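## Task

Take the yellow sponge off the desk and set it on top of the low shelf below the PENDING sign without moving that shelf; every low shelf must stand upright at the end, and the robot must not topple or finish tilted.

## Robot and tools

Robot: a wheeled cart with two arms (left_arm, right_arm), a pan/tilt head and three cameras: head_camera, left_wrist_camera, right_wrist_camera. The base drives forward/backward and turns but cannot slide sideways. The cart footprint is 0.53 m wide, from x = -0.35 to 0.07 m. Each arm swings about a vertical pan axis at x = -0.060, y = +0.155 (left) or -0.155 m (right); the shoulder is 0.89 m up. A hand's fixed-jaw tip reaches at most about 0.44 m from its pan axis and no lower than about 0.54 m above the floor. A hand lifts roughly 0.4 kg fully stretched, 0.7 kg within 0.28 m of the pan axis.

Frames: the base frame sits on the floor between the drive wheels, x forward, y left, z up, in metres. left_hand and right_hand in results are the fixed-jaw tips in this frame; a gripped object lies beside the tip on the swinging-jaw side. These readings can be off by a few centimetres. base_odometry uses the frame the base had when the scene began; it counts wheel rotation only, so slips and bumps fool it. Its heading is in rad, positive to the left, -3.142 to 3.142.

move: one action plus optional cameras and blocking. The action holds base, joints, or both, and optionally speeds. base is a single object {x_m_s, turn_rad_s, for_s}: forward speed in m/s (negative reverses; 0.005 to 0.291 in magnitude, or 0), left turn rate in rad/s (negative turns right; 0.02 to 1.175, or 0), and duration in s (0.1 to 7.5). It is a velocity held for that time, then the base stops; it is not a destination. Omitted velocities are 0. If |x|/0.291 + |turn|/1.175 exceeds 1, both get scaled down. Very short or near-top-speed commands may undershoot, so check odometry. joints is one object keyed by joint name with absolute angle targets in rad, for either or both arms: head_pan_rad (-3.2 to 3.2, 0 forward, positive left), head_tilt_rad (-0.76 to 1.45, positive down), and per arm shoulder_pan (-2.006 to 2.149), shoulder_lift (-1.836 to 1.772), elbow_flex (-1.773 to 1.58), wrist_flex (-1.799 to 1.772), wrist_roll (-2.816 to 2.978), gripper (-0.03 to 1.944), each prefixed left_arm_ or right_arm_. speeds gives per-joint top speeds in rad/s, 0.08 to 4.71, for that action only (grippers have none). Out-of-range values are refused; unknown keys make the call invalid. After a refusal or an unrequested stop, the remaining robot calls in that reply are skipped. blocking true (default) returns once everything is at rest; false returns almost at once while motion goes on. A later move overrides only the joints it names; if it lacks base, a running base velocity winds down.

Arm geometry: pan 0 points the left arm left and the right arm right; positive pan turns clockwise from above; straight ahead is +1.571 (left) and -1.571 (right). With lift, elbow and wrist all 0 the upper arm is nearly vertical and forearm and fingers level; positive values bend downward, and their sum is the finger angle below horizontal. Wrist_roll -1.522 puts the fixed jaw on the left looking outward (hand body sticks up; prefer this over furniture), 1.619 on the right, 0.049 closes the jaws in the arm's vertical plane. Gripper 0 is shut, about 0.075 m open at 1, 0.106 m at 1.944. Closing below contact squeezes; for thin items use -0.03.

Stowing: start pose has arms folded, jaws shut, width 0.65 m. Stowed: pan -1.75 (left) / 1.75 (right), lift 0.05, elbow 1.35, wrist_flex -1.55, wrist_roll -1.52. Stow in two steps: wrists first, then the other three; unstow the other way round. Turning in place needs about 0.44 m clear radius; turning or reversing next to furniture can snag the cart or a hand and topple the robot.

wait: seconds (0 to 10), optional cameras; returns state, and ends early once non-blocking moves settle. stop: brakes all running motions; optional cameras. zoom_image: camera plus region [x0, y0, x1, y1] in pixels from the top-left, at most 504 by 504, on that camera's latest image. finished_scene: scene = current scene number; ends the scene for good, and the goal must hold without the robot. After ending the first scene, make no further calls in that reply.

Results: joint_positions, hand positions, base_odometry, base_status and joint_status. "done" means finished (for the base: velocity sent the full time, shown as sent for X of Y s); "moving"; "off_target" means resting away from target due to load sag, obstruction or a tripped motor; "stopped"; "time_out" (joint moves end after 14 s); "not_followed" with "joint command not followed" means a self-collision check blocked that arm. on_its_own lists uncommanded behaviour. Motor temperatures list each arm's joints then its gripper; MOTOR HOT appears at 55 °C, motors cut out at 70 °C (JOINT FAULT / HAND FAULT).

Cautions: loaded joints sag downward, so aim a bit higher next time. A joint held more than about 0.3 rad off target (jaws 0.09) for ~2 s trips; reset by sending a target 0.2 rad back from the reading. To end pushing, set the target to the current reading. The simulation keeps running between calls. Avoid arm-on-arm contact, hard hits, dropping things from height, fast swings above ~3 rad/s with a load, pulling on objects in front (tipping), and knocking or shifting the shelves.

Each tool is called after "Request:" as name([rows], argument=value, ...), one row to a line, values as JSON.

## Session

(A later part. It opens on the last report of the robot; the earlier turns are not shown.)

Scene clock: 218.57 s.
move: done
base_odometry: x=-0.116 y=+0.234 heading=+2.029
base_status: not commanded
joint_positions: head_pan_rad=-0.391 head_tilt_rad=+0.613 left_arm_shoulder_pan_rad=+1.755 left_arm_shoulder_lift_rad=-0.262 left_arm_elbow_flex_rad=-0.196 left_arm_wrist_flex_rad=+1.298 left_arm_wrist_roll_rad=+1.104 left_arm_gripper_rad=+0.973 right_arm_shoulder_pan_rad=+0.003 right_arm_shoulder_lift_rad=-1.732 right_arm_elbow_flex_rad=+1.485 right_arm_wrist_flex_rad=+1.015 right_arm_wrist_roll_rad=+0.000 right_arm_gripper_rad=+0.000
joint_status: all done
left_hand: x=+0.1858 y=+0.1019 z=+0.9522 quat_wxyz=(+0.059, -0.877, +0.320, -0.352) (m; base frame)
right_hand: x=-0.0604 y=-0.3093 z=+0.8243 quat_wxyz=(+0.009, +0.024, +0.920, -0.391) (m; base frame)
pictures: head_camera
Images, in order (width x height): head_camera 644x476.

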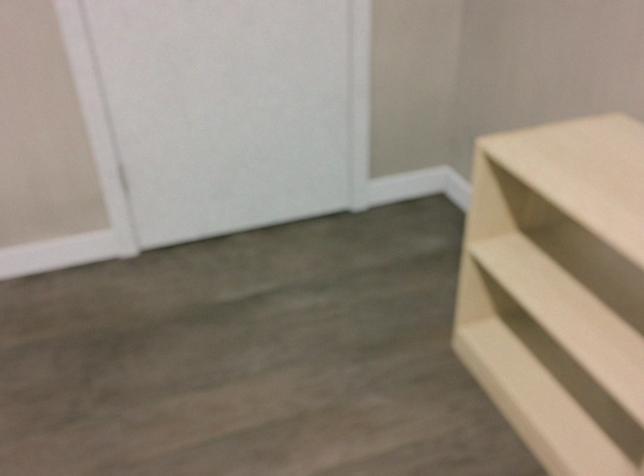

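Request:
move(base={"x_m_s": 0.2, "for_s": 6.85})

Request:
move(base={"turn_rad_s": 0.4, "for_s": 4.05}, joints={"head_pan_rad": -0.3, "head_tilt_rad": 0.3}, cameras=["head_camera"])

Request:
move(joints={"head_pan_rad": 0.3, "head_tilt_rad": 0.7}, cameras=["head_camera"])

Scene clock: 240.67 s.
move: done
base_odometry: x=-0.724 y=+1.466 heading=+2.032
base_status: done (sent for 6.87 of 6.87 s)
joint_positions: head_pan_rad=-0.391 head_tilt_rad=+0.613 left_arm_shoulder_pan_rad=+1.757 left_arm_shoulder_lift_rad=-0.262 left_arm_elbow_flex_rad=-0.196 left_arm_wrist_flex_rad=+1.298 left_arm_wrist_roll_rad=+1.104 left_arm_gripper_rad=+0.973 right_arm_shoulder_pan_rad=+0.001 right_arm_shoulder_lift_rad=-1.732 right_arm_elbow_flex_rad=+1.485 right_arm_wrist_flex_rad=+1.015 right_arm_wrist_roll_rad=+0.000 right_arm_gripper_rad=+0.000
joint_status: not commanded
left_hand: x=+0.1857 y=+0.1015 z=+0.9522 quat_wxyz=(+0.059, -0.877, +0.321, -0.352) (m; base frame)
right_hand: x=-0.0602 y=-0.3093 z=+0.8243 quat_wxyz=(+0.009, +0.023, +0.920, -0.391) (m; base frame)
pictures: none

Scene clock: 245.37 s.
move: done
base_odometry: x=-0.724 y=+1.466 heading=-2.626
base_status: done (sent for 4.07 of 4.07 s)
joint_positions: head_pan_rad=-0.311 head_tilt_rad=+0.312 left_arm_shoulder_pan_rad=+1.747 left_arm_shoulder_lift_rad=-0.262 left_arm_elbow_flex_rad=-0.196 left_arm_wrist_flex_rad=+1.298 left_arm_wrist_roll_rad=+1.104 left_arm_gripper_rad=+0.973 right_arm_shoulder_pan_rad=+0.003 right_arm_shoulder_lift_rad=-1.732 right_arm_elbow_flex_rad=+1.485 right_arm_wrist_flex_rad=+1.015 right_arm_wrist_roll_rad=+0.000 right_arm_gripper_rad=+0.000
joint_status: all done
left_hand: x=+0.1862 y=+0.1038 z=+0.9522 quat_wxyz=(+0.060, -0.879, +0.317, -0.352) (m; base frame)
right_hand: x=-0.0604 y=-0.3093 z=+0.8243 quat_wxyz=(+0.009, +0.024, +0.920, -0.391) (m; base frame)
pictures: head_camera
Images, in order (width x height): head_camera 644x476.

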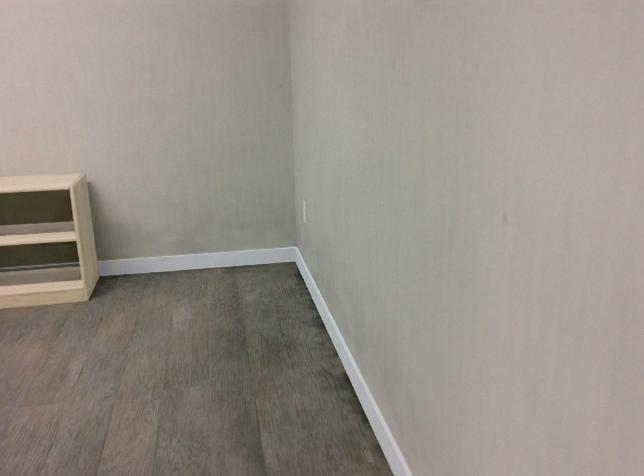

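Scene clock: 246.57 s.
move: done
base_odometry: x=-0.724 y=+1.466 heading=-2.626
base_status: not commanded
joint_positions: head_pan_rad=+0.290 head_tilt_rad=+0.693 left_arm_shoulder_pan_rad=+1.747 left_arm_shoulder_lift_rad=-0.262 left_arm_elbow_flex_rad=-0.196 left_arm_wrist_flex_rad=+1.298 left_arm_wrist_roll_rad=+1.104 left_arm_gripper_rad=+0.973 right_arm_shoulder_pan_rad=+0.003 right_arm_shoulder_lift_rad=-1.732 right_arm_elbow_flex_rad=+1.485 right_arm_wrist_flex_rad=+1.015 right_arm_wrist_roll_rad=+0.000 right_arm_gripper_rad=+0.000
joint_status: all done
left_hand: x=+0.1862 y=+0.1038 z=+0.9522 quat_wxyz=(+0.060, -0.879, +0.317, -0.352) (m; base frame)
right_hand: x=-0.0604 y=-0.3093 z=+0.8243 quat_wxyz=(+0.009, +0.024, +0.920, -0.391) (m; base frame)
pictures: head_camera
Images, in order (width x height): head_camera 644x476.

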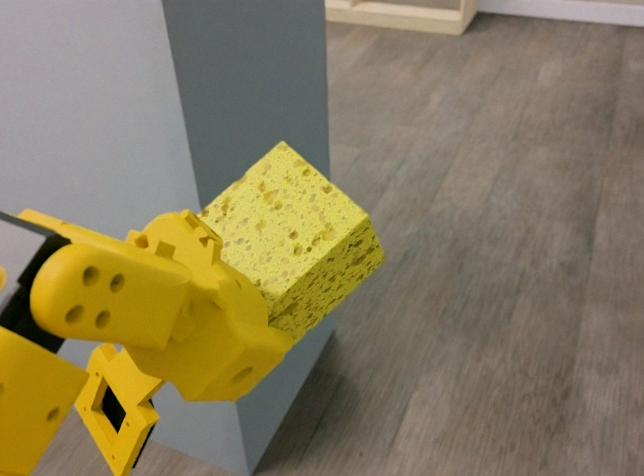

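Request:
move(base={"turn_rad_s": -0.1, "for_s": 0.9})

Request:
move(base={"x_m_s": 0.2, "for_s": 6.2}, joints={"head_pan_rad": 0.3, "head_tilt_rad": 0.1}, cameras=["head_camera"])

Request:
move(joints={"head_pan_rad": 0.9, "head_tilt_rad": 0.1})

Request:
wait(seconds=0.5, cameras=["head_camera"])

Request:
move(joints={"head_pan_rad": 0.4, "head_tilt_rad": 0.5}, cameras=["head_camera"])

Scene clock: 261.43 s.
move: done
base_odometry: x=-0.724 y=+1.466 heading=-2.715
base_status: done (sent for 0.9 of 0.9 s)
joint_positions: head_pan_rad=+0.290 head_tilt_rad=+0.693 left_arm_shoulder_pan_rad=+1.747 left_arm_shoulder_lift_rad=-0.262 left_arm_elbow_flex_rad=-0.196 left_arm_wrist_flex_rad=+1.298 left_arm_wrist_roll_rad=+1.104 left_arm_gripper_rad=+0.973 right_arm_shoulder_pan_rad=+0.003 right_arm_shoulder_lift_rad=-1.732 right_arm_elbow_flex_rad=+1.485 right_arm_wrist_flex_rad=+1.015 right_arm_wrist_roll_rad=+0.000 right_arm_gripper_rad=+0.000
joint_status: not commanded
left_hand: x=+0.1862 y=+0.1038 z=+0.9522 quat_wxyz=(+0.060, -0.879, +0.317, -0.352) (m; base frame)
right_hand: x=-0.0604 y=-0.3093 z=+0.8243 quat_wxyz=(+0.009, +0.024, +0.920, -0.391) (m; base frame)
pictures: none

Scene clock: 268.70 s.
move: done
base_odometry: x=-1.854 y=+0.953 heading=-2.718
base_status: done (sent for 6.2 of 6.2 s)
joint_positions: head_pan_rad=+0.290 head_tilt_rad=+0.111 left_arm_shoulder_pan_rad=+1.749 left_arm_shoulder_lift_rad=-0.262 left_arm_elbow_flex_rad=-0.196 left_arm_wrist_flex_rad=+1.298 left_arm_wrist_roll_rad=+1.104 left_arm_gripper_rad=+0.973 right_arm_shoulder_pan_rad=+0.001 right_arm_shoulder_lift_rad=-1.732 right_arm_elbow_flex_rad=+1.485 right_arm_wrist_flex_rad=+1.015 right_arm_wrist_roll_rad=+0.000 right_arm_gripper_rad=+0.000
joint_status: all done
left_hand: x=+0.1861 y=+0.1034 z=+0.9522 quat_wxyz=(+0.060, -0.878, +0.318, -0.352) (m; base frame)
right_hand: x=-0.0602 y=-0.3093 z=+0.8243 quat_wxyz=(+0.009, +0.023, +0.920, -0.391) (m; base frame)
pictures: head_camera
Images, in order (width x height): head_camera 644x476.

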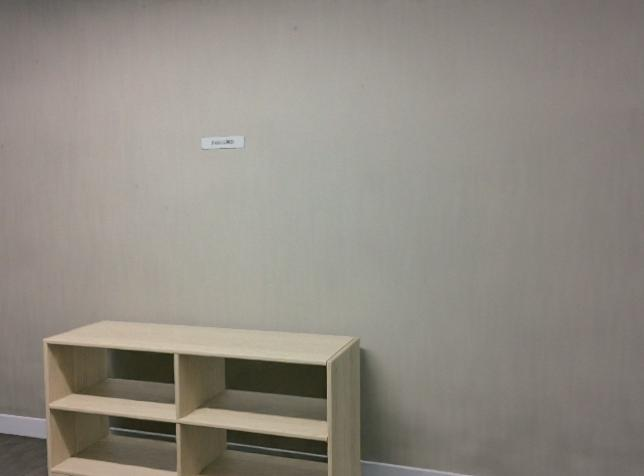

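Scene clock: 269.90 s.
move: done
base_odometry: x=-1.854 y=+0.953 heading=-2.718
base_status: not commanded
joint_positions: head_pan_rad=+0.890 head_tilt_rad=+0.111 left_arm_shoulder_pan_rad=+1.749 left_arm_shoulder_lift_rad=-0.262 left_arm_elbow_flex_rad=-0.196 left_arm_wrist_flex_rad=+1.298 left_arm_wrist_roll_rad=+1.104 left_arm_gripper_rad=+0.973 right_arm_shoulder_pan_rad=+0.001 right_arm_shoulder_lift_rad=-1.732 right_arm_elbow_flex_rad=+1.485 right_arm_wrist_flex_rad=+1.015 right_arm_wrist_roll_rad=+0.000 right_arm_gripper_rad=+0.000
joint_status: all done
left_hand: x=+0.1861 y=+0.1034 z=+0.9522 quat_wxyz=(+0.060, -0.878, +0.318, -0.352) (m; base frame)
right_hand: x=-0.0602 y=-0.3093 z=+0.8243 quat_wxyz=(+0.009, +0.023, +0.920, -0.391) (m; base frame)
pictures: none

Scene clock: 270.40 s.
base_odometry: x=-1.854 y=+0.953 heading=-2.718
base_status: not commanded
joint_positions: head_pan_rad=+0.890 head_tilt_rad=+0.111 left_arm_shoulder_pan_rad=+1.749 left_arm_shoulder_lift_rad=-0.262 left_arm_elbow_flex_rad=-0.196 left_arm_wrist_flex_rad=+1.298 left_arm_wrist_roll_rad=+1.104 left_arm_gripper_rad=+0.973 right_arm_shoulder_pan_rad=+0.001 right_arm_shoulder_lift_rad=-1.732 right_arm_elbow_flex_rad=+1.485 right_arm_wrist_flex_rad=+1.015 right_arm_wrist_roll_rad=+0.000 right_arm_gripper_rad=+0.000
joint_status: all done
left_hand: x=+0.1861 y=+0.1034 z=+0.9522 quat_wxyz=(+0.060, -0.878, +0.318, -0.352) (m; base frame)
right_hand: x=-0.0602 y=-0.3093 z=+0.8243 quat_wxyz=(+0.009, +0.023, +0.920, -0.391) (m; base frame)
wait: 0.50 s; at rest by 0.27 s
pictures: head_camera
Images, in order (width x height): head_camera 644x476.

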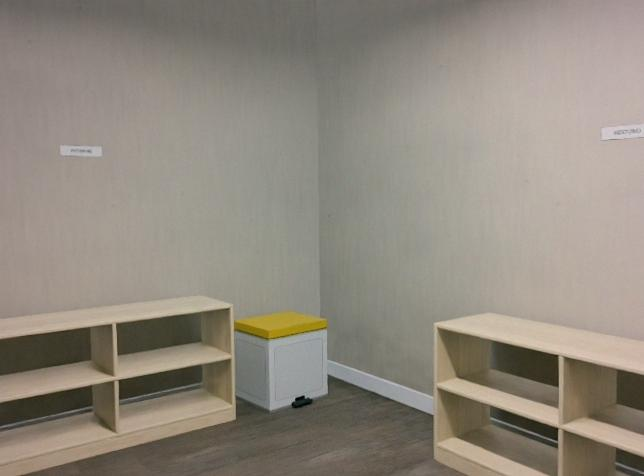

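Scene clock: 271.53 s.
move: done
base_odometry: x=-1.854 y=+0.953 heading=-2.718
base_status: not commanded
joint_positions: head_pan_rad=+0.410 head_tilt_rad=+0.493 left_arm_shoulder_pan_rad=+1.749 left_arm_shoulder_lift_rad=-0.262 left_arm_elbow_flex_rad=-0.196 left_arm_wrist_flex_rad=+1.298 left_arm_wrist_roll_rad=+1.104 left_arm_gripper_rad=+0.973 right_arm_shoulder_pan_rad=+0.001 right_arm_shoulder_lift_rad=-1.732 right_arm_elbow_flex_rad=+1.485 right_arm_wrist_flex_rad=+1.015 right_arm_wrist_roll_rad=+0.000 right_arm_gripper_rad=+0.000
joint_status: all done
left_hand: x=+0.1861 y=+0.1034 z=+0.9522 quat_wxyz=(+0.060, -0.878, +0.318, -0.352) (m; base frame)
right_hand: x=-0.0602 y=-0.3093 z=+0.8243 quat_wxyz=(+0.009, +0.023, +0.920, -0.391) (m; base frame)
pictures: head_camera
Images, in order (width x height): head_camera 644x476.

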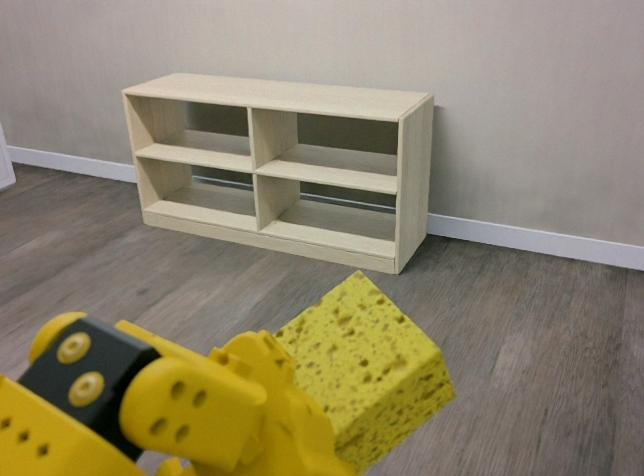

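Read both signs.

Request:
move(joints={"head_pan_rad": 0.65, "head_tilt_rad": 0.0})

Request:
wait(seconds=0.5, cameras=["head_camera"])

Request:
zoom_image(camera="head_camera", region=[340, 60, 540, 200])

Request:
move(joints={"head_pan_rad": 1.25, "head_tilt_rad": 0.0})

Request:
wait(seconds=0.5, cameras=["head_camera"])

Request:
zoom_image(camera="head_camera", region=[220, 140, 420, 290])

Scene clock: 282.67 s.
move: done
base_odometry: x=-1.854 y=+0.953 heading=-2.718
base_status: not commanded
joint_positions: head_pan_rad=+0.640 head_tilt_rad=+0.010 left_arm_shoulder_pan_rad=+1.749 left_arm_shoulder_lift_rad=-0.262 left_arm_elbow_flex_rad=-0.196 left_arm_wrist_flex_rad=+1.298 left_arm_wrist_roll_rad=+1.104 left_arm_gripper_rad=+0.973 right_arm_shoulder_pan_rad=+0.001 right_arm_shoulder_lift_rad=-1.732 right_arm_elbow_flex_rad=+1.485 right_arm_wrist_flex_rad=+1.015 right_arm_wrist_roll_rad=+0.000 right_arm_gripper_rad=+0.000
joint_status: all done
left_hand: x=+0.1861 y=+0.1034 z=+0.9522 quat_wxyz=(+0.060, -0.878, +0.318, -0.352) (m; base frame)
right_hand: x=-0.0602 y=-0.3093 z=+0.8243 quat_wxyz=(+0.009, +0.023, +0.920, -0.391) (m; base frame)
pictures: none

Scene clock: 283.17 s.
base_odometry: x=-1.854 y=+0.953 heading=-2.718
base_status: not commanded
joint_positions: head_pan_rad=+0.640 head_tilt_rad=+0.010 left_arm_shoulder_pan_rad=+1.749 left_arm_shoulder_lift_rad=-0.262 left_arm_elbow_flex_rad=-0.196 left_arm_wrist_flex_rad=+1.298 left_arm_wrist_roll_rad=+1.104 left_arm_gripper_rad=+0.973 right_arm_shoulder_pan_rad=+0.001 right_arm_shoulder_lift_rad=-1.732 right_arm_elbow_flex_rad=+1.485 right_arm_wrist_flex_rad=+1.015 right_arm_wrist_roll_rad=+0.000 right_arm_gripper_rad=+0.000
joint_status: all done
left_hand: x=+0.1861 y=+0.1034 z=+0.9522 quat_wxyz=(+0.060, -0.878, +0.318, -0.352) (m; base frame)
right_hand: x=-0.0602 y=-0.3093 z=+0.8243 quat_wxyz=(+0.009, +0.023, +0.920, -0.391) (m; base frame)
wait: 0.50 s; at rest by 0.27 s
pictures: head_camera
Images, in order (width x height): head_camera 644x476.

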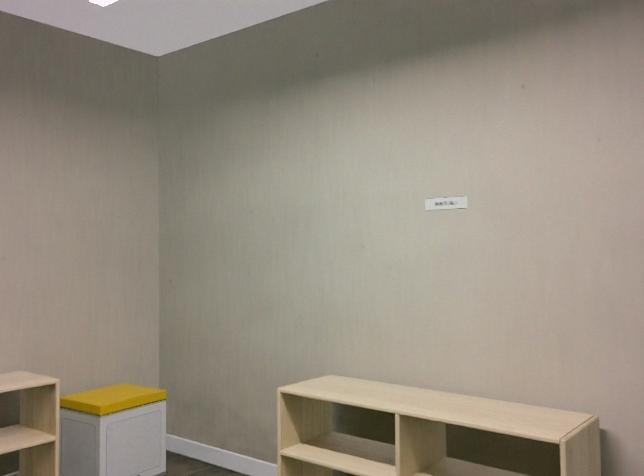

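Scaled by 2.520.

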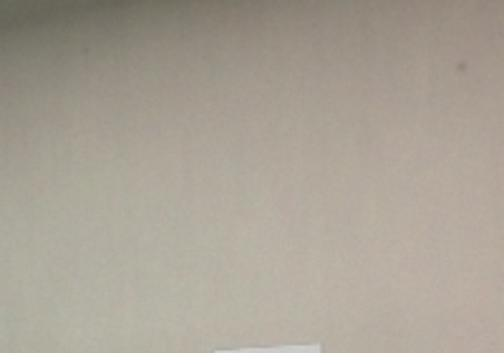

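Scene clock: 284.37 s.
move: done
base_odometry: x=-1.854 y=+0.953 heading=-2.718
base_status: not commanded
joint_positions: head_pan_rad=+1.239 head_tilt_rad=+0.010 left_arm_shoulder_pan_rad=+1.749 left_arm_shoulder_lift_rad=-0.262 left_arm_elbow_flex_rad=-0.196 left_arm_wrist_flex_rad=+1.298 left_arm_wrist_roll_rad=+1.104 left_arm_gripper_rad=+0.973 right_arm_shoulder_pan_rad=+0.001 right_arm_shoulder_lift_rad=-1.732 right_arm_elbow_flex_rad=+1.485 right_arm_wrist_flex_rad=+1.015 right_arm_wrist_roll_rad=+0.000 right_arm_gripper_rad=+0.000
joint_status: all done
left_hand: x=+0.1861 y=+0.1034 z=+0.9522 quat_wxyz=(+0.060, -0.878, +0.318, -0.352) (m; base frame)
right_hand: x=-0.0602 y=-0.3093 z=+0.8243 quat_wxyz=(+0.009, +0.023, +0.920, -0.391) (m; base frame)
pictures: none

Scene clock: 284.87 s.
base_odometry: x=-1.854 y=+0.953 heading=-2.718
base_status: not commanded
joint_positions: head_pan_rad=+1.239 head_tilt_rad=+0.010 left_arm_shoulder_pan_rad=+1.749 left_arm_shoulder_lift_rad=-0.262 left_arm_elbow_flex_rad=-0.196 left_arm_wrist_flex_rad=+1.298 left_arm_wrist_roll_rad=+1.104 left_arm_gripper_rad=+0.973 right_arm_shoulder_pan_rad=+0.001 right_arm_shoulder_lift_rad=-1.732 right_arm_elbow_flex_rad=+1.485 right_arm_wrist_flex_rad=+1.015 right_arm_wrist_roll_rad=+0.000 right_arm_gripper_rad=+0.000
joint_status: all done
left_hand: x=+0.1861 y=+0.1034 z=+0.9522 quat_wxyz=(+0.060, -0.878, +0.318, -0.352) (m; base frame)
right_hand: x=-0.0602 y=-0.3093 z=+0.8243 quat_wxyz=(+0.009, +0.023, +0.920, -0.391) (m; base frame)
wait: 0.50 s; at rest by 0.27 s
pictures: head_camera
Images, in order (width x height): head_camera 644x476.

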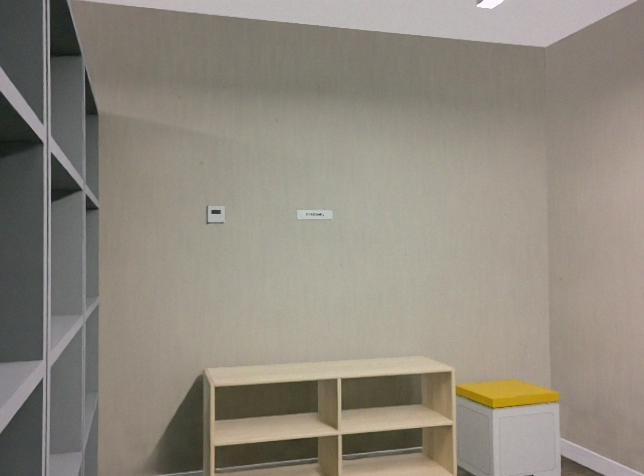

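Scaled by 2.520.

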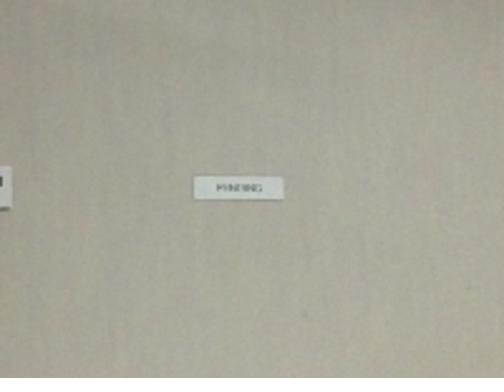

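Request:
move(base={"x_m_s": 0.15, "for_s": 2.4})

Request:
move(base={"turn_rad_s": 0.4, "for_s": 3.0}, joints={"head_pan_rad": 0.2, "head_tilt_rad": 0.25}, cameras=["head_camera"])

Scene clock: 310.67 s.
move: done
base_odometry: x=-2.182 y=+0.805 heading=-2.718
base_status: done (sent for 2.4 of 2.4 s)
joint_positions: head_pan_rad=+1.239 head_tilt_rad=+0.010 left_arm_shoulder_pan_rad=+1.749 left_arm_shoulder_lift_rad=-0.262 left_arm_elbow_flex_rad=-0.196 left_arm_wrist_flex_rad=+1.298 left_arm_wrist_roll_rad=+1.104 left_arm_gripper_rad=+0.973 right_arm_shoulder_pan_rad=+0.003 right_arm_shoulder_lift_rad=-1.732 right_arm_elbow_flex_rad=+1.485 right_arm_wrist_flex_rad=+1.015 right_arm_wrist_roll_rad=+0.000 right_arm_gripper_rad=+0.000
joint_status: not commanded
left_hand: x=+0.1861 y=+0.1034 z=+0.9522 quat_wxyz=(+0.060, -0.878, +0.318, -0.352) (m; base frame)
right_hand: x=-0.0604 y=-0.3093 z=+0.8243 quat_wxyz=(+0.009, +0.024, +0.920, -0.391) (m; base frame)
pictures: none

Scene clock: 314.27 s.
move: done
base_odometry: x=-2.181 y=+0.806 heading=-1.516
base_status: done (sent for 3 of 3 s)
joint_positions: head_pan_rad=+0.209 head_tilt_rad=+0.242 left_arm_shoulder_pan_rad=+1.747 left_arm_shoulder_lift_rad=-0.262 left_arm_elbow_flex_rad=-0.196 left_arm_wrist_flex_rad=+1.298 left_arm_wrist_roll_rad=+1.104 left_arm_gripper_rad=+0.973 right_arm_shoulder_pan_rad=+0.000 right_arm_shoulder_lift_rad=-1.732 right_arm_elbow_flex_rad=+1.485 right_arm_wrist_flex_rad=+1.015 right_arm_wrist_roll_rad=+0.000 right_arm_gripper_rad=+0.000
joint_status: all done
left_hand: x=+0.1862 y=+0.1038 z=+0.9522 quat_wxyz=(+0.060, -0.879, +0.317, -0.352) (m; base frame)
right_hand: x=-0.0599 y=-0.3093 z=+0.8243 quat_wxyz=(+0.010, +0.022, +0.920, -0.391) (m; base frame)
pictures: head_camera
Images, in order (width x height): head_camera 644x476.

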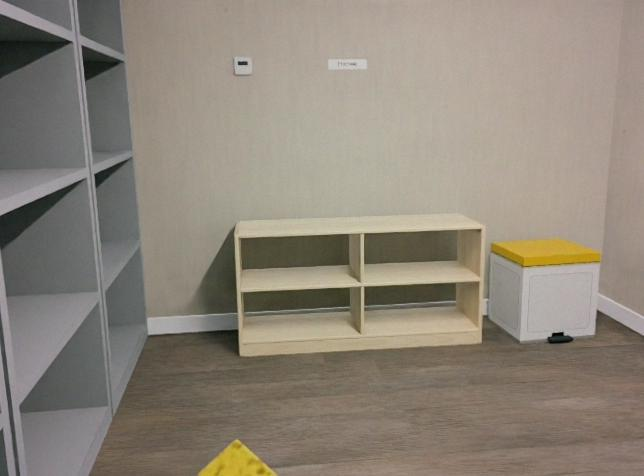

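Request:
move(base={"turn_rad_s": -0.1, "for_s": 0.4})

Request:
move(base={"x_m_s": 0.25, "for_s": 7.4})

Request:
move(base={"turn_rad_s": 0.3, "for_s": 1.42}, joints={"head_pan_rad": 0.0, "head_tilt_rad": 0.05}, cameras=["head_camera"])

Request:
move(joints={"head_tilt_rad": 0.7}, cameras=["head_camera"])

Scene clock: 324.53 s.
move: done
base_odometry: x=-2.181 y=+0.805 heading=-1.554
base_status: done (sent for 0.4 of 0.4 s)
joint_positions: head_pan_rad=+0.209 head_tilt_rad=+0.242 left_arm_shoulder_pan_rad=+1.746 left_arm_shoulder_lift_rad=-0.262 left_arm_elbow_flex_rad=-0.196 left_arm_wrist_flex_rad=+1.298 left_arm_wrist_roll_rad=+1.104 left_arm_gripper_rad=+0.973 right_arm_shoulder_pan_rad=+0.004 right_arm_shoulder_lift_rad=-1.732 right_arm_elbow_flex_rad=+1.485 right_arm_wrist_flex_rad=+1.015 right_arm_wrist_roll_rad=+0.000 right_arm_gripper_rad=+0.000
joint_status: not commanded
left_hand: x=+0.1863 y=+0.1042 z=+0.9522 quat_wxyz=(+0.061, -0.879, +0.316, -0.352) (m; base frame)
right_hand: x=-0.0607 y=-0.3093 z=+0.8243 quat_wxyz=(+0.009, +0.024, +0.920, -0.391) (m; base frame)
pictures: none

Scene clock: 333.10 s.
move: done
base_odometry: x=-2.157 y=-1.045 heading=-1.557
base_status: done (sent for 7.4 of 7.4 s)
joint_positions: head_pan_rad=+0.209 head_tilt_rad=+0.242 left_arm_shoulder_pan_rad=+1.750 left_arm_shoulder_lift_rad=-0.262 left_arm_elbow_flex_rad=-0.196 left_arm_wrist_flex_rad=+1.298 left_arm_wrist_roll_rad=+1.104 left_arm_gripper_rad=+0.973 right_arm_shoulder_pan_rad=+0.001 right_arm_shoulder_lift_rad=-1.732 right_arm_elbow_flex_rad=+1.485 right_arm_wrist_flex_rad=+1.015 right_arm_wrist_roll_rad=+0.000 right_arm_gripper_rad=+0.000
joint_status: not commanded
left_hand: x=+0.1860 y=+0.1030 z=+0.9522 quat_wxyz=(+0.060, -0.878, +0.318, -0.352) (m; base frame)
right_hand: x=-0.0602 y=-0.3093 z=+0.8243 quat_wxyz=(+0.009, +0.023, +0.920, -0.391) (m; base frame)
pictures: none

Scene clock: 335.10 s.
move: done
base_odometry: x=-2.157 y=-1.044 heading=-1.126
base_status: done (sent for 1.43 of 1.43 s)
joint_positions: head_pan_rad=+0.009 head_tilt_rad=+0.061 left_arm_shoulder_pan_rad=+1.752 left_arm_shoulder_lift_rad=-0.262 left_arm_elbow_flex_rad=-0.196 left_arm_wrist_flex_rad=+1.298 left_arm_wrist_roll_rad=+1.104 left_arm_gripper_rad=+0.973 right_arm_shoulder_pan_rad=-0.002 right_arm_shoulder_lift_rad=-1.732 right_arm_elbow_flex_rad=+1.485 right_arm_wrist_flex_rad=+1.015 right_arm_wrist_roll_rad=+0.000 right_arm_gripper_rad=+0.000
joint_status: all done
left_hand: x=+0.1860 y=+0.1027 z=+0.9522 quat_wxyz=(+0.059, -0.878, +0.319, -0.352) (m; base frame)
right_hand: x=-0.0597 y=-0.3093 z=+0.8243 quat_wxyz=(+0.010, +0.021, +0.920, -0.390) (m; base frame)
pictures: head_camera
Images, in order (width x height): head_camera 644x476.

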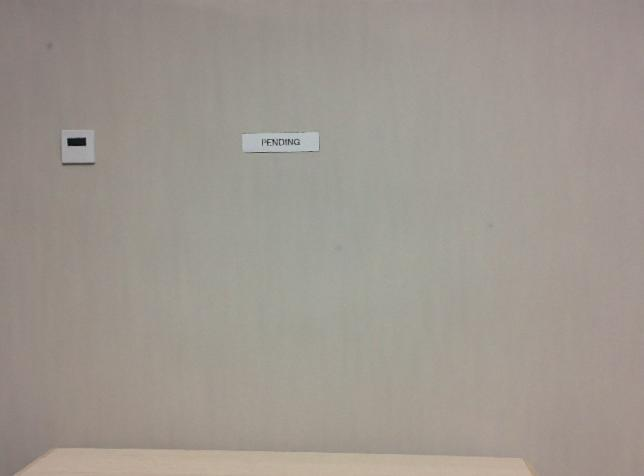

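Scene clock: 336.33 s.
move: done
base_odometry: x=-2.157 y=-1.044 heading=-1.126
base_status: not commanded
joint_positions: head_pan_rad=+0.009 head_tilt_rad=+0.693 left_arm_shoulder_pan_rad=+1.752 left_arm_shoulder_lift_rad=-0.262 left_arm_elbow_flex_rad=-0.196 left_arm_wrist_flex_rad=+1.298 left_arm_wrist_roll_rad=+1.104 left_arm_gripper_rad=+0.973 right_arm_shoulder_pan_rad=-0.002 right_arm_shoulder_lift_rad=-1.732 right_arm_elbow_flex_rad=+1.485 right_arm_wrist_flex_rad=+1.015 right_arm_wrist_roll_rad=+0.000 right_arm_gripper_rad=+0.000
joint_status: all done
left_hand: x=+0.1860 y=+0.1027 z=+0.9522 quat_wxyz=(+0.059, -0.878, +0.319, -0.352) (m; base frame)
right_hand: x=-0.0597 y=-0.3093 z=+0.8243 quat_wxyz=(+0.010, +0.021, +0.920, -0.390) (m; base frame)
pictures: head_camera
Images, in order (width x height): head_camera 644x476.

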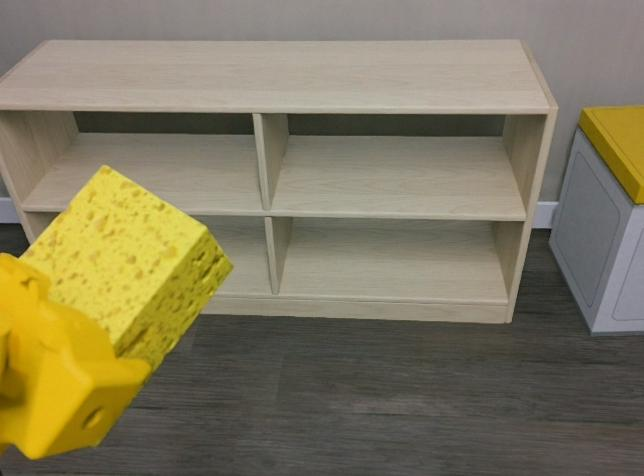

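Request:
move(base={"x_m_s": 0.2, "for_s": 4.4}, joints={"head_tilt_rad": 1.1}, cameras=["head_camera"])

Scene clock: 350.17 s.
move: done
base_odometry: x=-1.778 y=-1.839 heading=-1.128
base_status: done (sent for 4.4 of 4.4 s)
joint_positions: head_pan_rad=+0.009 head_tilt_rad=+1.094 left_arm_shoulder_pan_rad=+1.755 left_arm_shoulder_lift_rad=-0.262 left_arm_elbow_flex_rad=-0.196 left_arm_wrist_flex_rad=+1.298 left_arm_wrist_roll_rad=+1.104 left_arm_gripper_rad=+0.973 right_arm_shoulder_pan_rad=+0.001 right_arm_shoulder_lift_rad=-1.732 right_arm_elbow_flex_rad=+1.485 right_arm_wrist_flex_rad=+1.015 right_arm_wrist_roll_rad=+0.000 right_arm_gripper_rad=+0.000
joint_status: all done
left_hand: x=+0.1858 y=+0.1019 z=+0.9522 quat_wxyz=(+0.059, -0.877, +0.320, -0.352) (m; base frame)
right_hand: x=-0.0602 y=-0.3093 z=+0.8243 quat_wxyz=(+0.009, +0.023, +0.920, -0.391) (m; base frame)
pictures: head_camera
Images, in order (width x height): head_camera 644x476.

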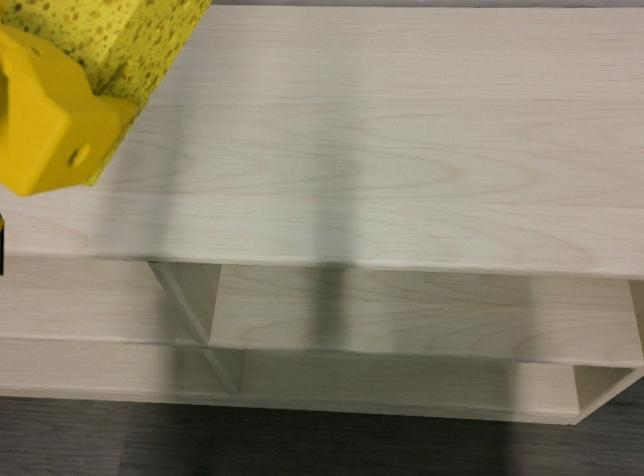

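Request:
move(base={"x_m_s":0.06,"for_s":2.3}, cameras=["head_camera"])

Scene clock: 370.87 s.
move: done
base_odometry: x=-1.719 y=-1.964 heading=-1.128
base_status: done (sent for 2.3 of 2.3 s)
joint_positions: head_pan_rad=+0.009 head_tilt_rad=+1.094 left_arm_shoulder_pan_rad=+1.755 left_arm_shoulder_lift_rad=-0.262 left_arm_elbow_flex_rad=-0.196 left_arm_wrist_flex_rad=+1.298 left_arm_wrist_roll_rad=+1.104 left_arm_gripper_rad=+0.973 right_arm_shoulder_pan_rad=-0.002 right_arm_shoulder_lift_rad=-1.732 right_arm_elbow_flex_rad=+1.485 right_arm_wrist_flex_rad=+1.015 right_arm_wrist_roll_rad=+0.000 right_arm_gripper_rad=+0.000
joint_status: not commanded
left_hand: x=+0.1858 y=+0.1019 z=+0.9522 quat_wxyz=(+0.059, -0.877, +0.320, -0.352) (m; base frame)
right_hand: x=-0.0597 y=-0.3093 z=+0.8243 quat_wxyz=(+0.010, +0.021, +0.920, -0.390) (m; base frame)
pictures: head_camera
Images, in order (width x height): head_camera 644x476.

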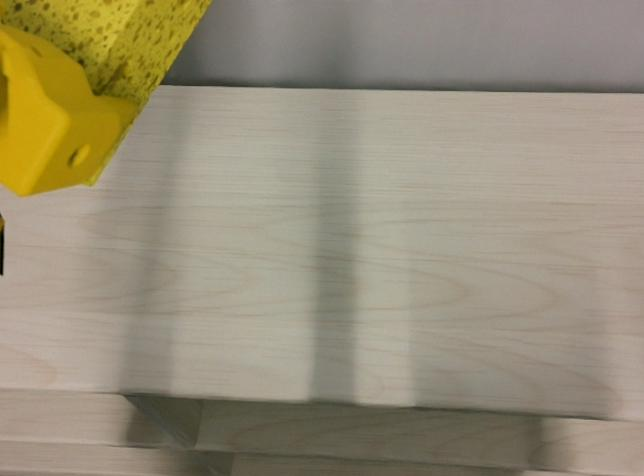

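Request:
move(joints={"left_arm_shoulder_lift_rad":0.9,"left_arm_elbow_flex_rad":-0.26,"left_arm_wrist_flex_rad":0.66}, speeds={"left_arm_shoulder_lift_rad":0.6,"left_arm_elbow_flex_rad":0.4,"left_arm_wrist_flex_rad":0.33}, cameras=["head_camera"])

Request:
move(joints={"left_arm_shoulder_lift_rad":1.36,"left_arm_elbow_flex_rad":-0.70,"left_arm_wrist_flex_rad":0.62}, speeds={"left_arm_shoulder_lift_rad":0.25,"left_arm_elbow_flex_rad":0.25,"left_arm_wrist_flex_rad":0.2}, cameras=["head_camera"])

Scene clock: 381.40 s.
move: done
base_odometry: x=-1.719 y=-1.964 heading=-1.128
base_status: not commanded
joint_positions: head_pan_rad=+0.009 head_tilt_rad=+1.094 left_arm_shoulder_pan_rad=+1.755 left_arm_shoulder_lift_rad=+0.913 left_arm_elbow_flex_rad=-0.230 left_arm_wrist_flex_rad=+0.668 left_arm_wrist_roll_rad=+1.104 left_arm_gripper_rad=+0.973 right_arm_shoulder_pan_rad=-0.002 right_arm_shoulder_lift_rad=-1.732 right_arm_elbow_flex_rad=+1.485 right_arm_wrist_flex_rad=+1.015 right_arm_wrist_roll_rad=+0.000 right_arm_gripper_rad=+0.000
joint_status: all done
left_hand: x=+0.2098 y=+0.0974 z=+0.7020 quat_wxyz=(+0.018, -0.934, +0.341, -0.108) (m; base frame)
right_hand: x=-0.0597 y=-0.3093 z=+0.8243 quat_wxyz=(+0.010, +0.021, +0.920, -0.390) (m; base frame)
pictures: head_camera
Images, in order (width x height): head_camera 644x476.

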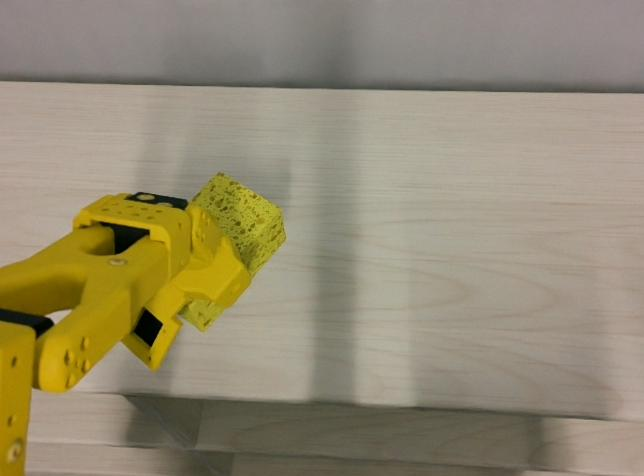

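Scene clock: 383.70 s.
move: done
base_odometry: x=-1.719 y=-1.964 heading=-1.128
base_status: not commanded
joint_positions: head_pan_rad=+0.009 head_tilt_rad=+1.094 left_arm_shoulder_pan_rad=+1.755 left_arm_shoulder_lift_rad=+1.375 left_arm_elbow_flex_rad=-0.670 left_arm_wrist_flex_rad=+0.628 left_arm_wrist_roll_rad=+1.104 left_arm_gripper_rad=+0.973 right_arm_shoulder_pan_rad=-0.002 right_arm_shoulder_lift_rad=-1.732 right_arm_elbow_flex_rad=+1.485 right_arm_wrist_flex_rad=+1.015 right_arm_wrist_roll_rad=+0.000 right_arm_gripper_rad=+0.000
joint_status: all done
left_hand: x=+0.2204 y=+0.0955 z=+0.6481 quat_wxyz=(+0.020, -0.933, +0.340, -0.117) (m; base frame)
right_hand: x=-0.0597 y=-0.3093 z=+0.8243 quat_wxyz=(+0.010, +0.021, +0.920, -0.390) (m; base frame)
pictures: head_camera
Images, in order (width x height): head_camera 644x476.

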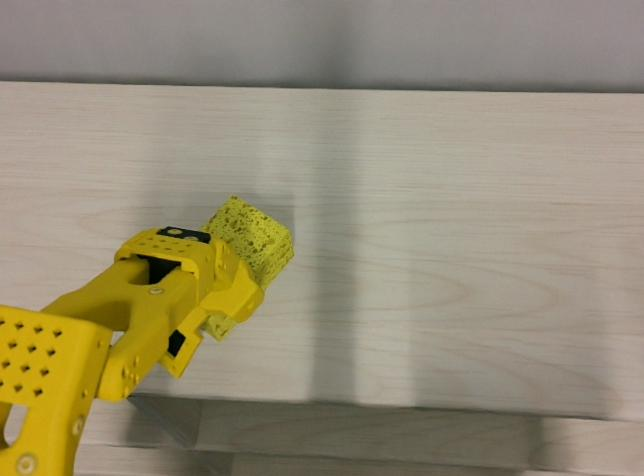

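Request:
move(joints={"left_arm_shoulder_lift_rad":1.43,"left_arm_wrist_flex_rad":0.57}, speeds={"left_arm_shoulder_lift_rad":0.1,"left_arm_wrist_flex_rad":0.1})

Request:
move(joints={"left_arm_shoulder_lift_rad":1.475,"left_arm_wrist_flex_rad":0.54}, speeds={"left_arm_shoulder_lift_rad":0.1,"left_arm_wrist_flex_rad":0.1})

Request:
move(joints={"left_arm_shoulder_lift_rad":1.51,"left_arm_wrist_flex_rad":0.52}, speeds={"left_arm_shoulder_lift_rad":0.1,"left_arm_wrist_flex_rad":0.1}, cameras=["all"])

Scene clock: 394.73 s.
move: done
base_odometry: x=-1.719 y=-1.964 heading=-1.128
base_status: not commanded
joint_positions: head_pan_rad=+0.009 head_tilt_rad=+1.094 left_arm_shoulder_pan_rad=+1.755 left_arm_shoulder_lift_rad=+1.442 left_arm_elbow_flex_rad=-0.671 left_arm_wrist_flex_rad=+0.579 left_arm_wrist_roll_rad=+1.104 left_arm_gripper_rad=+0.973 right_arm_shoulder_pan_rad=-0.002 right_arm_shoulder_lift_rad=-1.732 right_arm_elbow_flex_rad=+1.485 right_arm_wrist_flex_rad=+1.015 right_arm_wrist_roll_rad=+0.000 right_arm_gripper_rad=+0.000
joint_status: all done
left_hand: x=+0.2116 y=+0.0971 z=+0.6329 quat_wxyz=(+0.018, -0.934, +0.341, -0.109) (m; base frame)
right_hand: x=-0.0597 y=-0.3093 z=+0.8243 quat_wxyz=(+0.010, +0.021, +0.920, -0.390) (m; base frame)
pictures: none

Scene clock: 395.57 s.
move: done
base_odometry: x=-1.719 y=-1.964 heading=-1.128
base_status: not commanded
joint_positions: head_pan_rad=+0.009 head_tilt_rad=+1.094 left_arm_shoulder_pan_rad=+1.755 left_arm_shoulder_lift_rad=+1.485 left_arm_elbow_flex_rad=-0.674 left_arm_wrist_flex_rad=+0.547 left_arm_wrist_roll_rad=+1.104 left_arm_gripper_rad=+0.973 right_arm_shoulder_pan_rad=-0.002 right_arm_shoulder_lift_rad=-1.732 right_arm_elbow_flex_rad=+1.485 right_arm_wrist_flex_rad=+1.015 right_arm_wrist_roll_rad=+0.000 right_arm_gripper_rad=+0.000
joint_status: all done
left_hand: x=+0.2061 y=+0.0981 z=+0.6238 quat_wxyz=(+0.018, -0.934, +0.341, -0.105) (m; base frame)
right_hand: x=-0.0597 y=-0.3093 z=+0.8243 quat_wxyz=(+0.010, +0.021, +0.920, -0.390) (m; base frame)
pictures: none

Scene clock: 396.27 s.
move: done
base_odometry: x=-1.719 y=-1.964 heading=-1.128
base_status: not commanded
joint_positions: head_pan_rad=+0.009 head_tilt_rad=+1.094 left_arm_shoulder_pan_rad=+1.757 left_arm_shoulder_lift_rad=+1.508 left_arm_elbow_flex_rad=-0.687 left_arm_wrist_flex_rad=+0.514 left_arm_wrist_roll_rad=+1.102 left_arm_gripper_rad=+0.973 right_arm_shoulder_pan_rad=-0.002 right_arm_shoulder_lift_rad=-1.732 right_arm_elbow_flex_rad=+1.485 right_arm_wrist_flex_rad=+1.015 right_arm_wrist_roll_rad=+0.000 right_arm_gripper_rad=+0.000
joint_status: all done
left_hand: x=+0.2079 y=+0.0974 z=+0.6208 quat_wxyz=(+0.019, -0.932, +0.342, -0.115) (m; base frame)
right_hand: x=-0.0597 y=-0.3093 z=+0.8243 quat_wxyz=(+0.010, +0.021, +0.920, -0.390) (m; base frame)
pictures: head_camera, left_wrist_camera, right_wrist_camera
Images, in order (width x height): head_camera 644x476, left_wrist_camera 644x476, right_wrist_camera 644x476.

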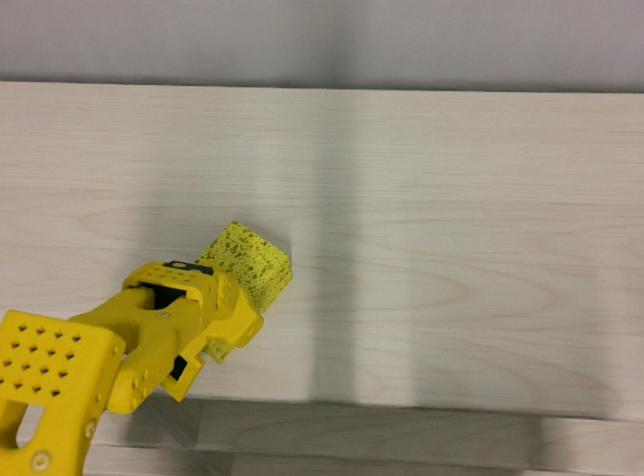

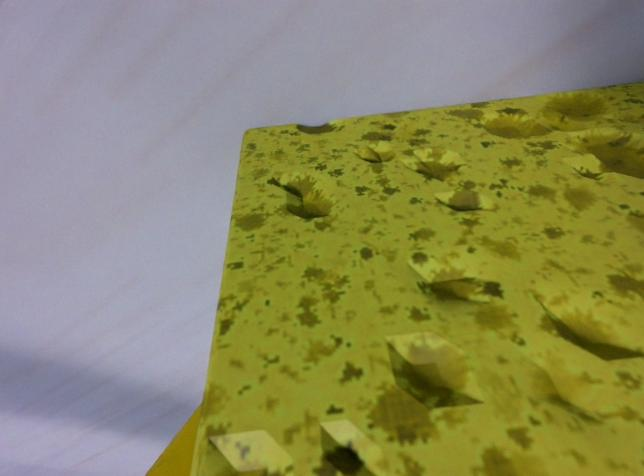

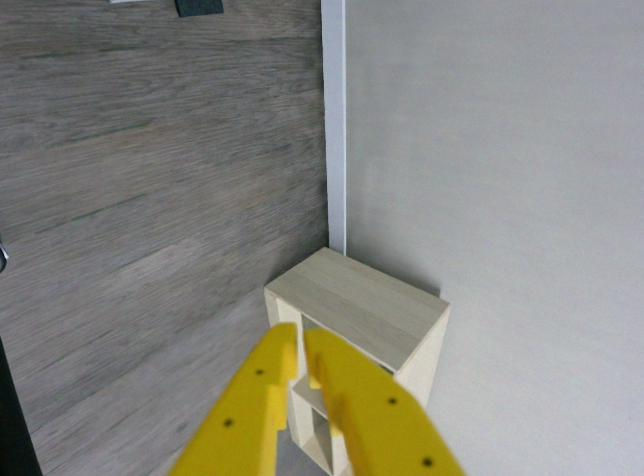

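Request:
move(joints={"left_arm_gripper_rad":1.3}, cameras=["head_camera"])

Request:
move(joints={"left_arm_gripper_rad":1.45,"left_arm_shoulder_lift_rad":0.9}, speeds={"left_arm_shoulder_lift_rad":0.4}, cameras=["head_camera"])

Scene clock: 408.77 s.
move: done
base_odometry: x=-1.719 y=-1.964 heading=-1.128
base_status: not commanded
joint_positions: head_pan_rad=+0.009 head_tilt_rad=+1.094 left_arm_shoulder_pan_rad=+1.749 left_arm_shoulder_lift_rad=+1.519 left_arm_elbow_flex_rad=-0.687 left_arm_wrist_flex_rad=+0.527 left_arm_wrist_roll_rad=+1.102 left_arm_gripper_rad=+1.292 right_arm_shoulder_pan_rad=-0.002 right_arm_shoulder_lift_rad=-1.732 right_arm_elbow_flex_rad=+1.485 right_arm_wrist_flex_rad=+1.015 right_arm_wrist_roll_rad=+0.000 right_arm_gripper_rad=+0.000
joint_status: all done
left_hand: x=+0.2035 y=+0.1003 z=+0.6178 quat_wxyz=(+0.018, -0.935, +0.339, -0.104) (m; base frame)
right_hand: x=-0.0597 y=-0.3093 z=+0.8243 quat_wxyz=(+0.010, +0.021, +0.920, -0.390) (m; base frame)
pictures: head_camera
Images, in order (width x height): head_camera 644x476.

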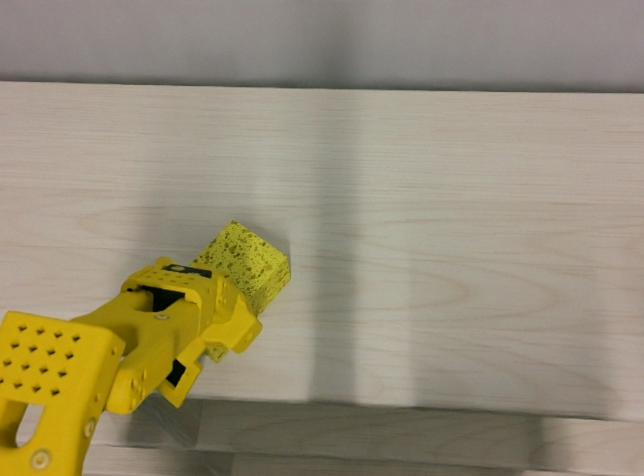

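Scene clock: 410.80 s.
move: done
base_odometry: x=-1.719 y=-1.964 heading=-1.128
base_status: not commanded
joint_positions: head_pan_rad=+0.009 head_tilt_rad=+1.094 left_arm_shoulder_pan_rad=+1.749 left_arm_shoulder_lift_rad=+0.970 left_arm_elbow_flex_rad=-0.687 left_arm_wrist_flex_rad=+0.527 left_arm_wrist_roll_rad=+1.102 left_arm_gripper_rad=+1.442 right_arm_shoulder_pan_rad=-0.002 right_arm_shoulder_lift_rad=-1.732 right_arm_elbow_flex_rad=+1.485 right_arm_wrist_flex_rad=+1.015 right_arm_wrist_roll_rad=+0.000 right_arm_gripper_rad=+0.000
joint_status: all done
left_hand: x=+0.3108 y=+0.0810 z=+0.7830 quat_wxyz=(+0.063, -0.873, +0.316, -0.366) (m; base frame)
right_hand: x=-0.0597 y=-0.3093 z=+0.8243 quat_wxyz=(+0.010, +0.021, +0.920, -0.390) (m; base frame)
pictures: head_camera
Images, in order (width x height): head_camera 644x476.

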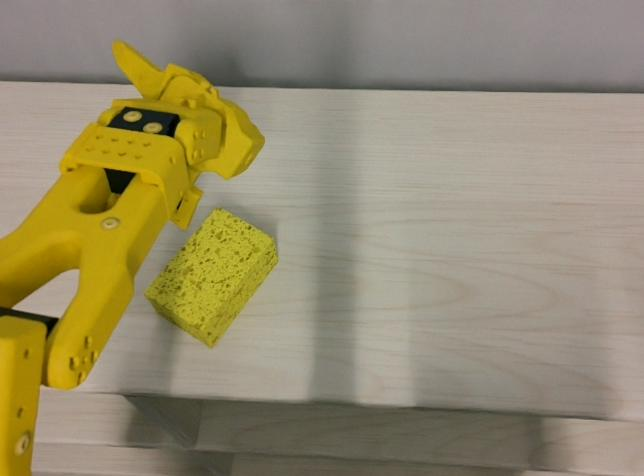

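Request:
finished_scene(scene=3)

The scene is finished: the task was done.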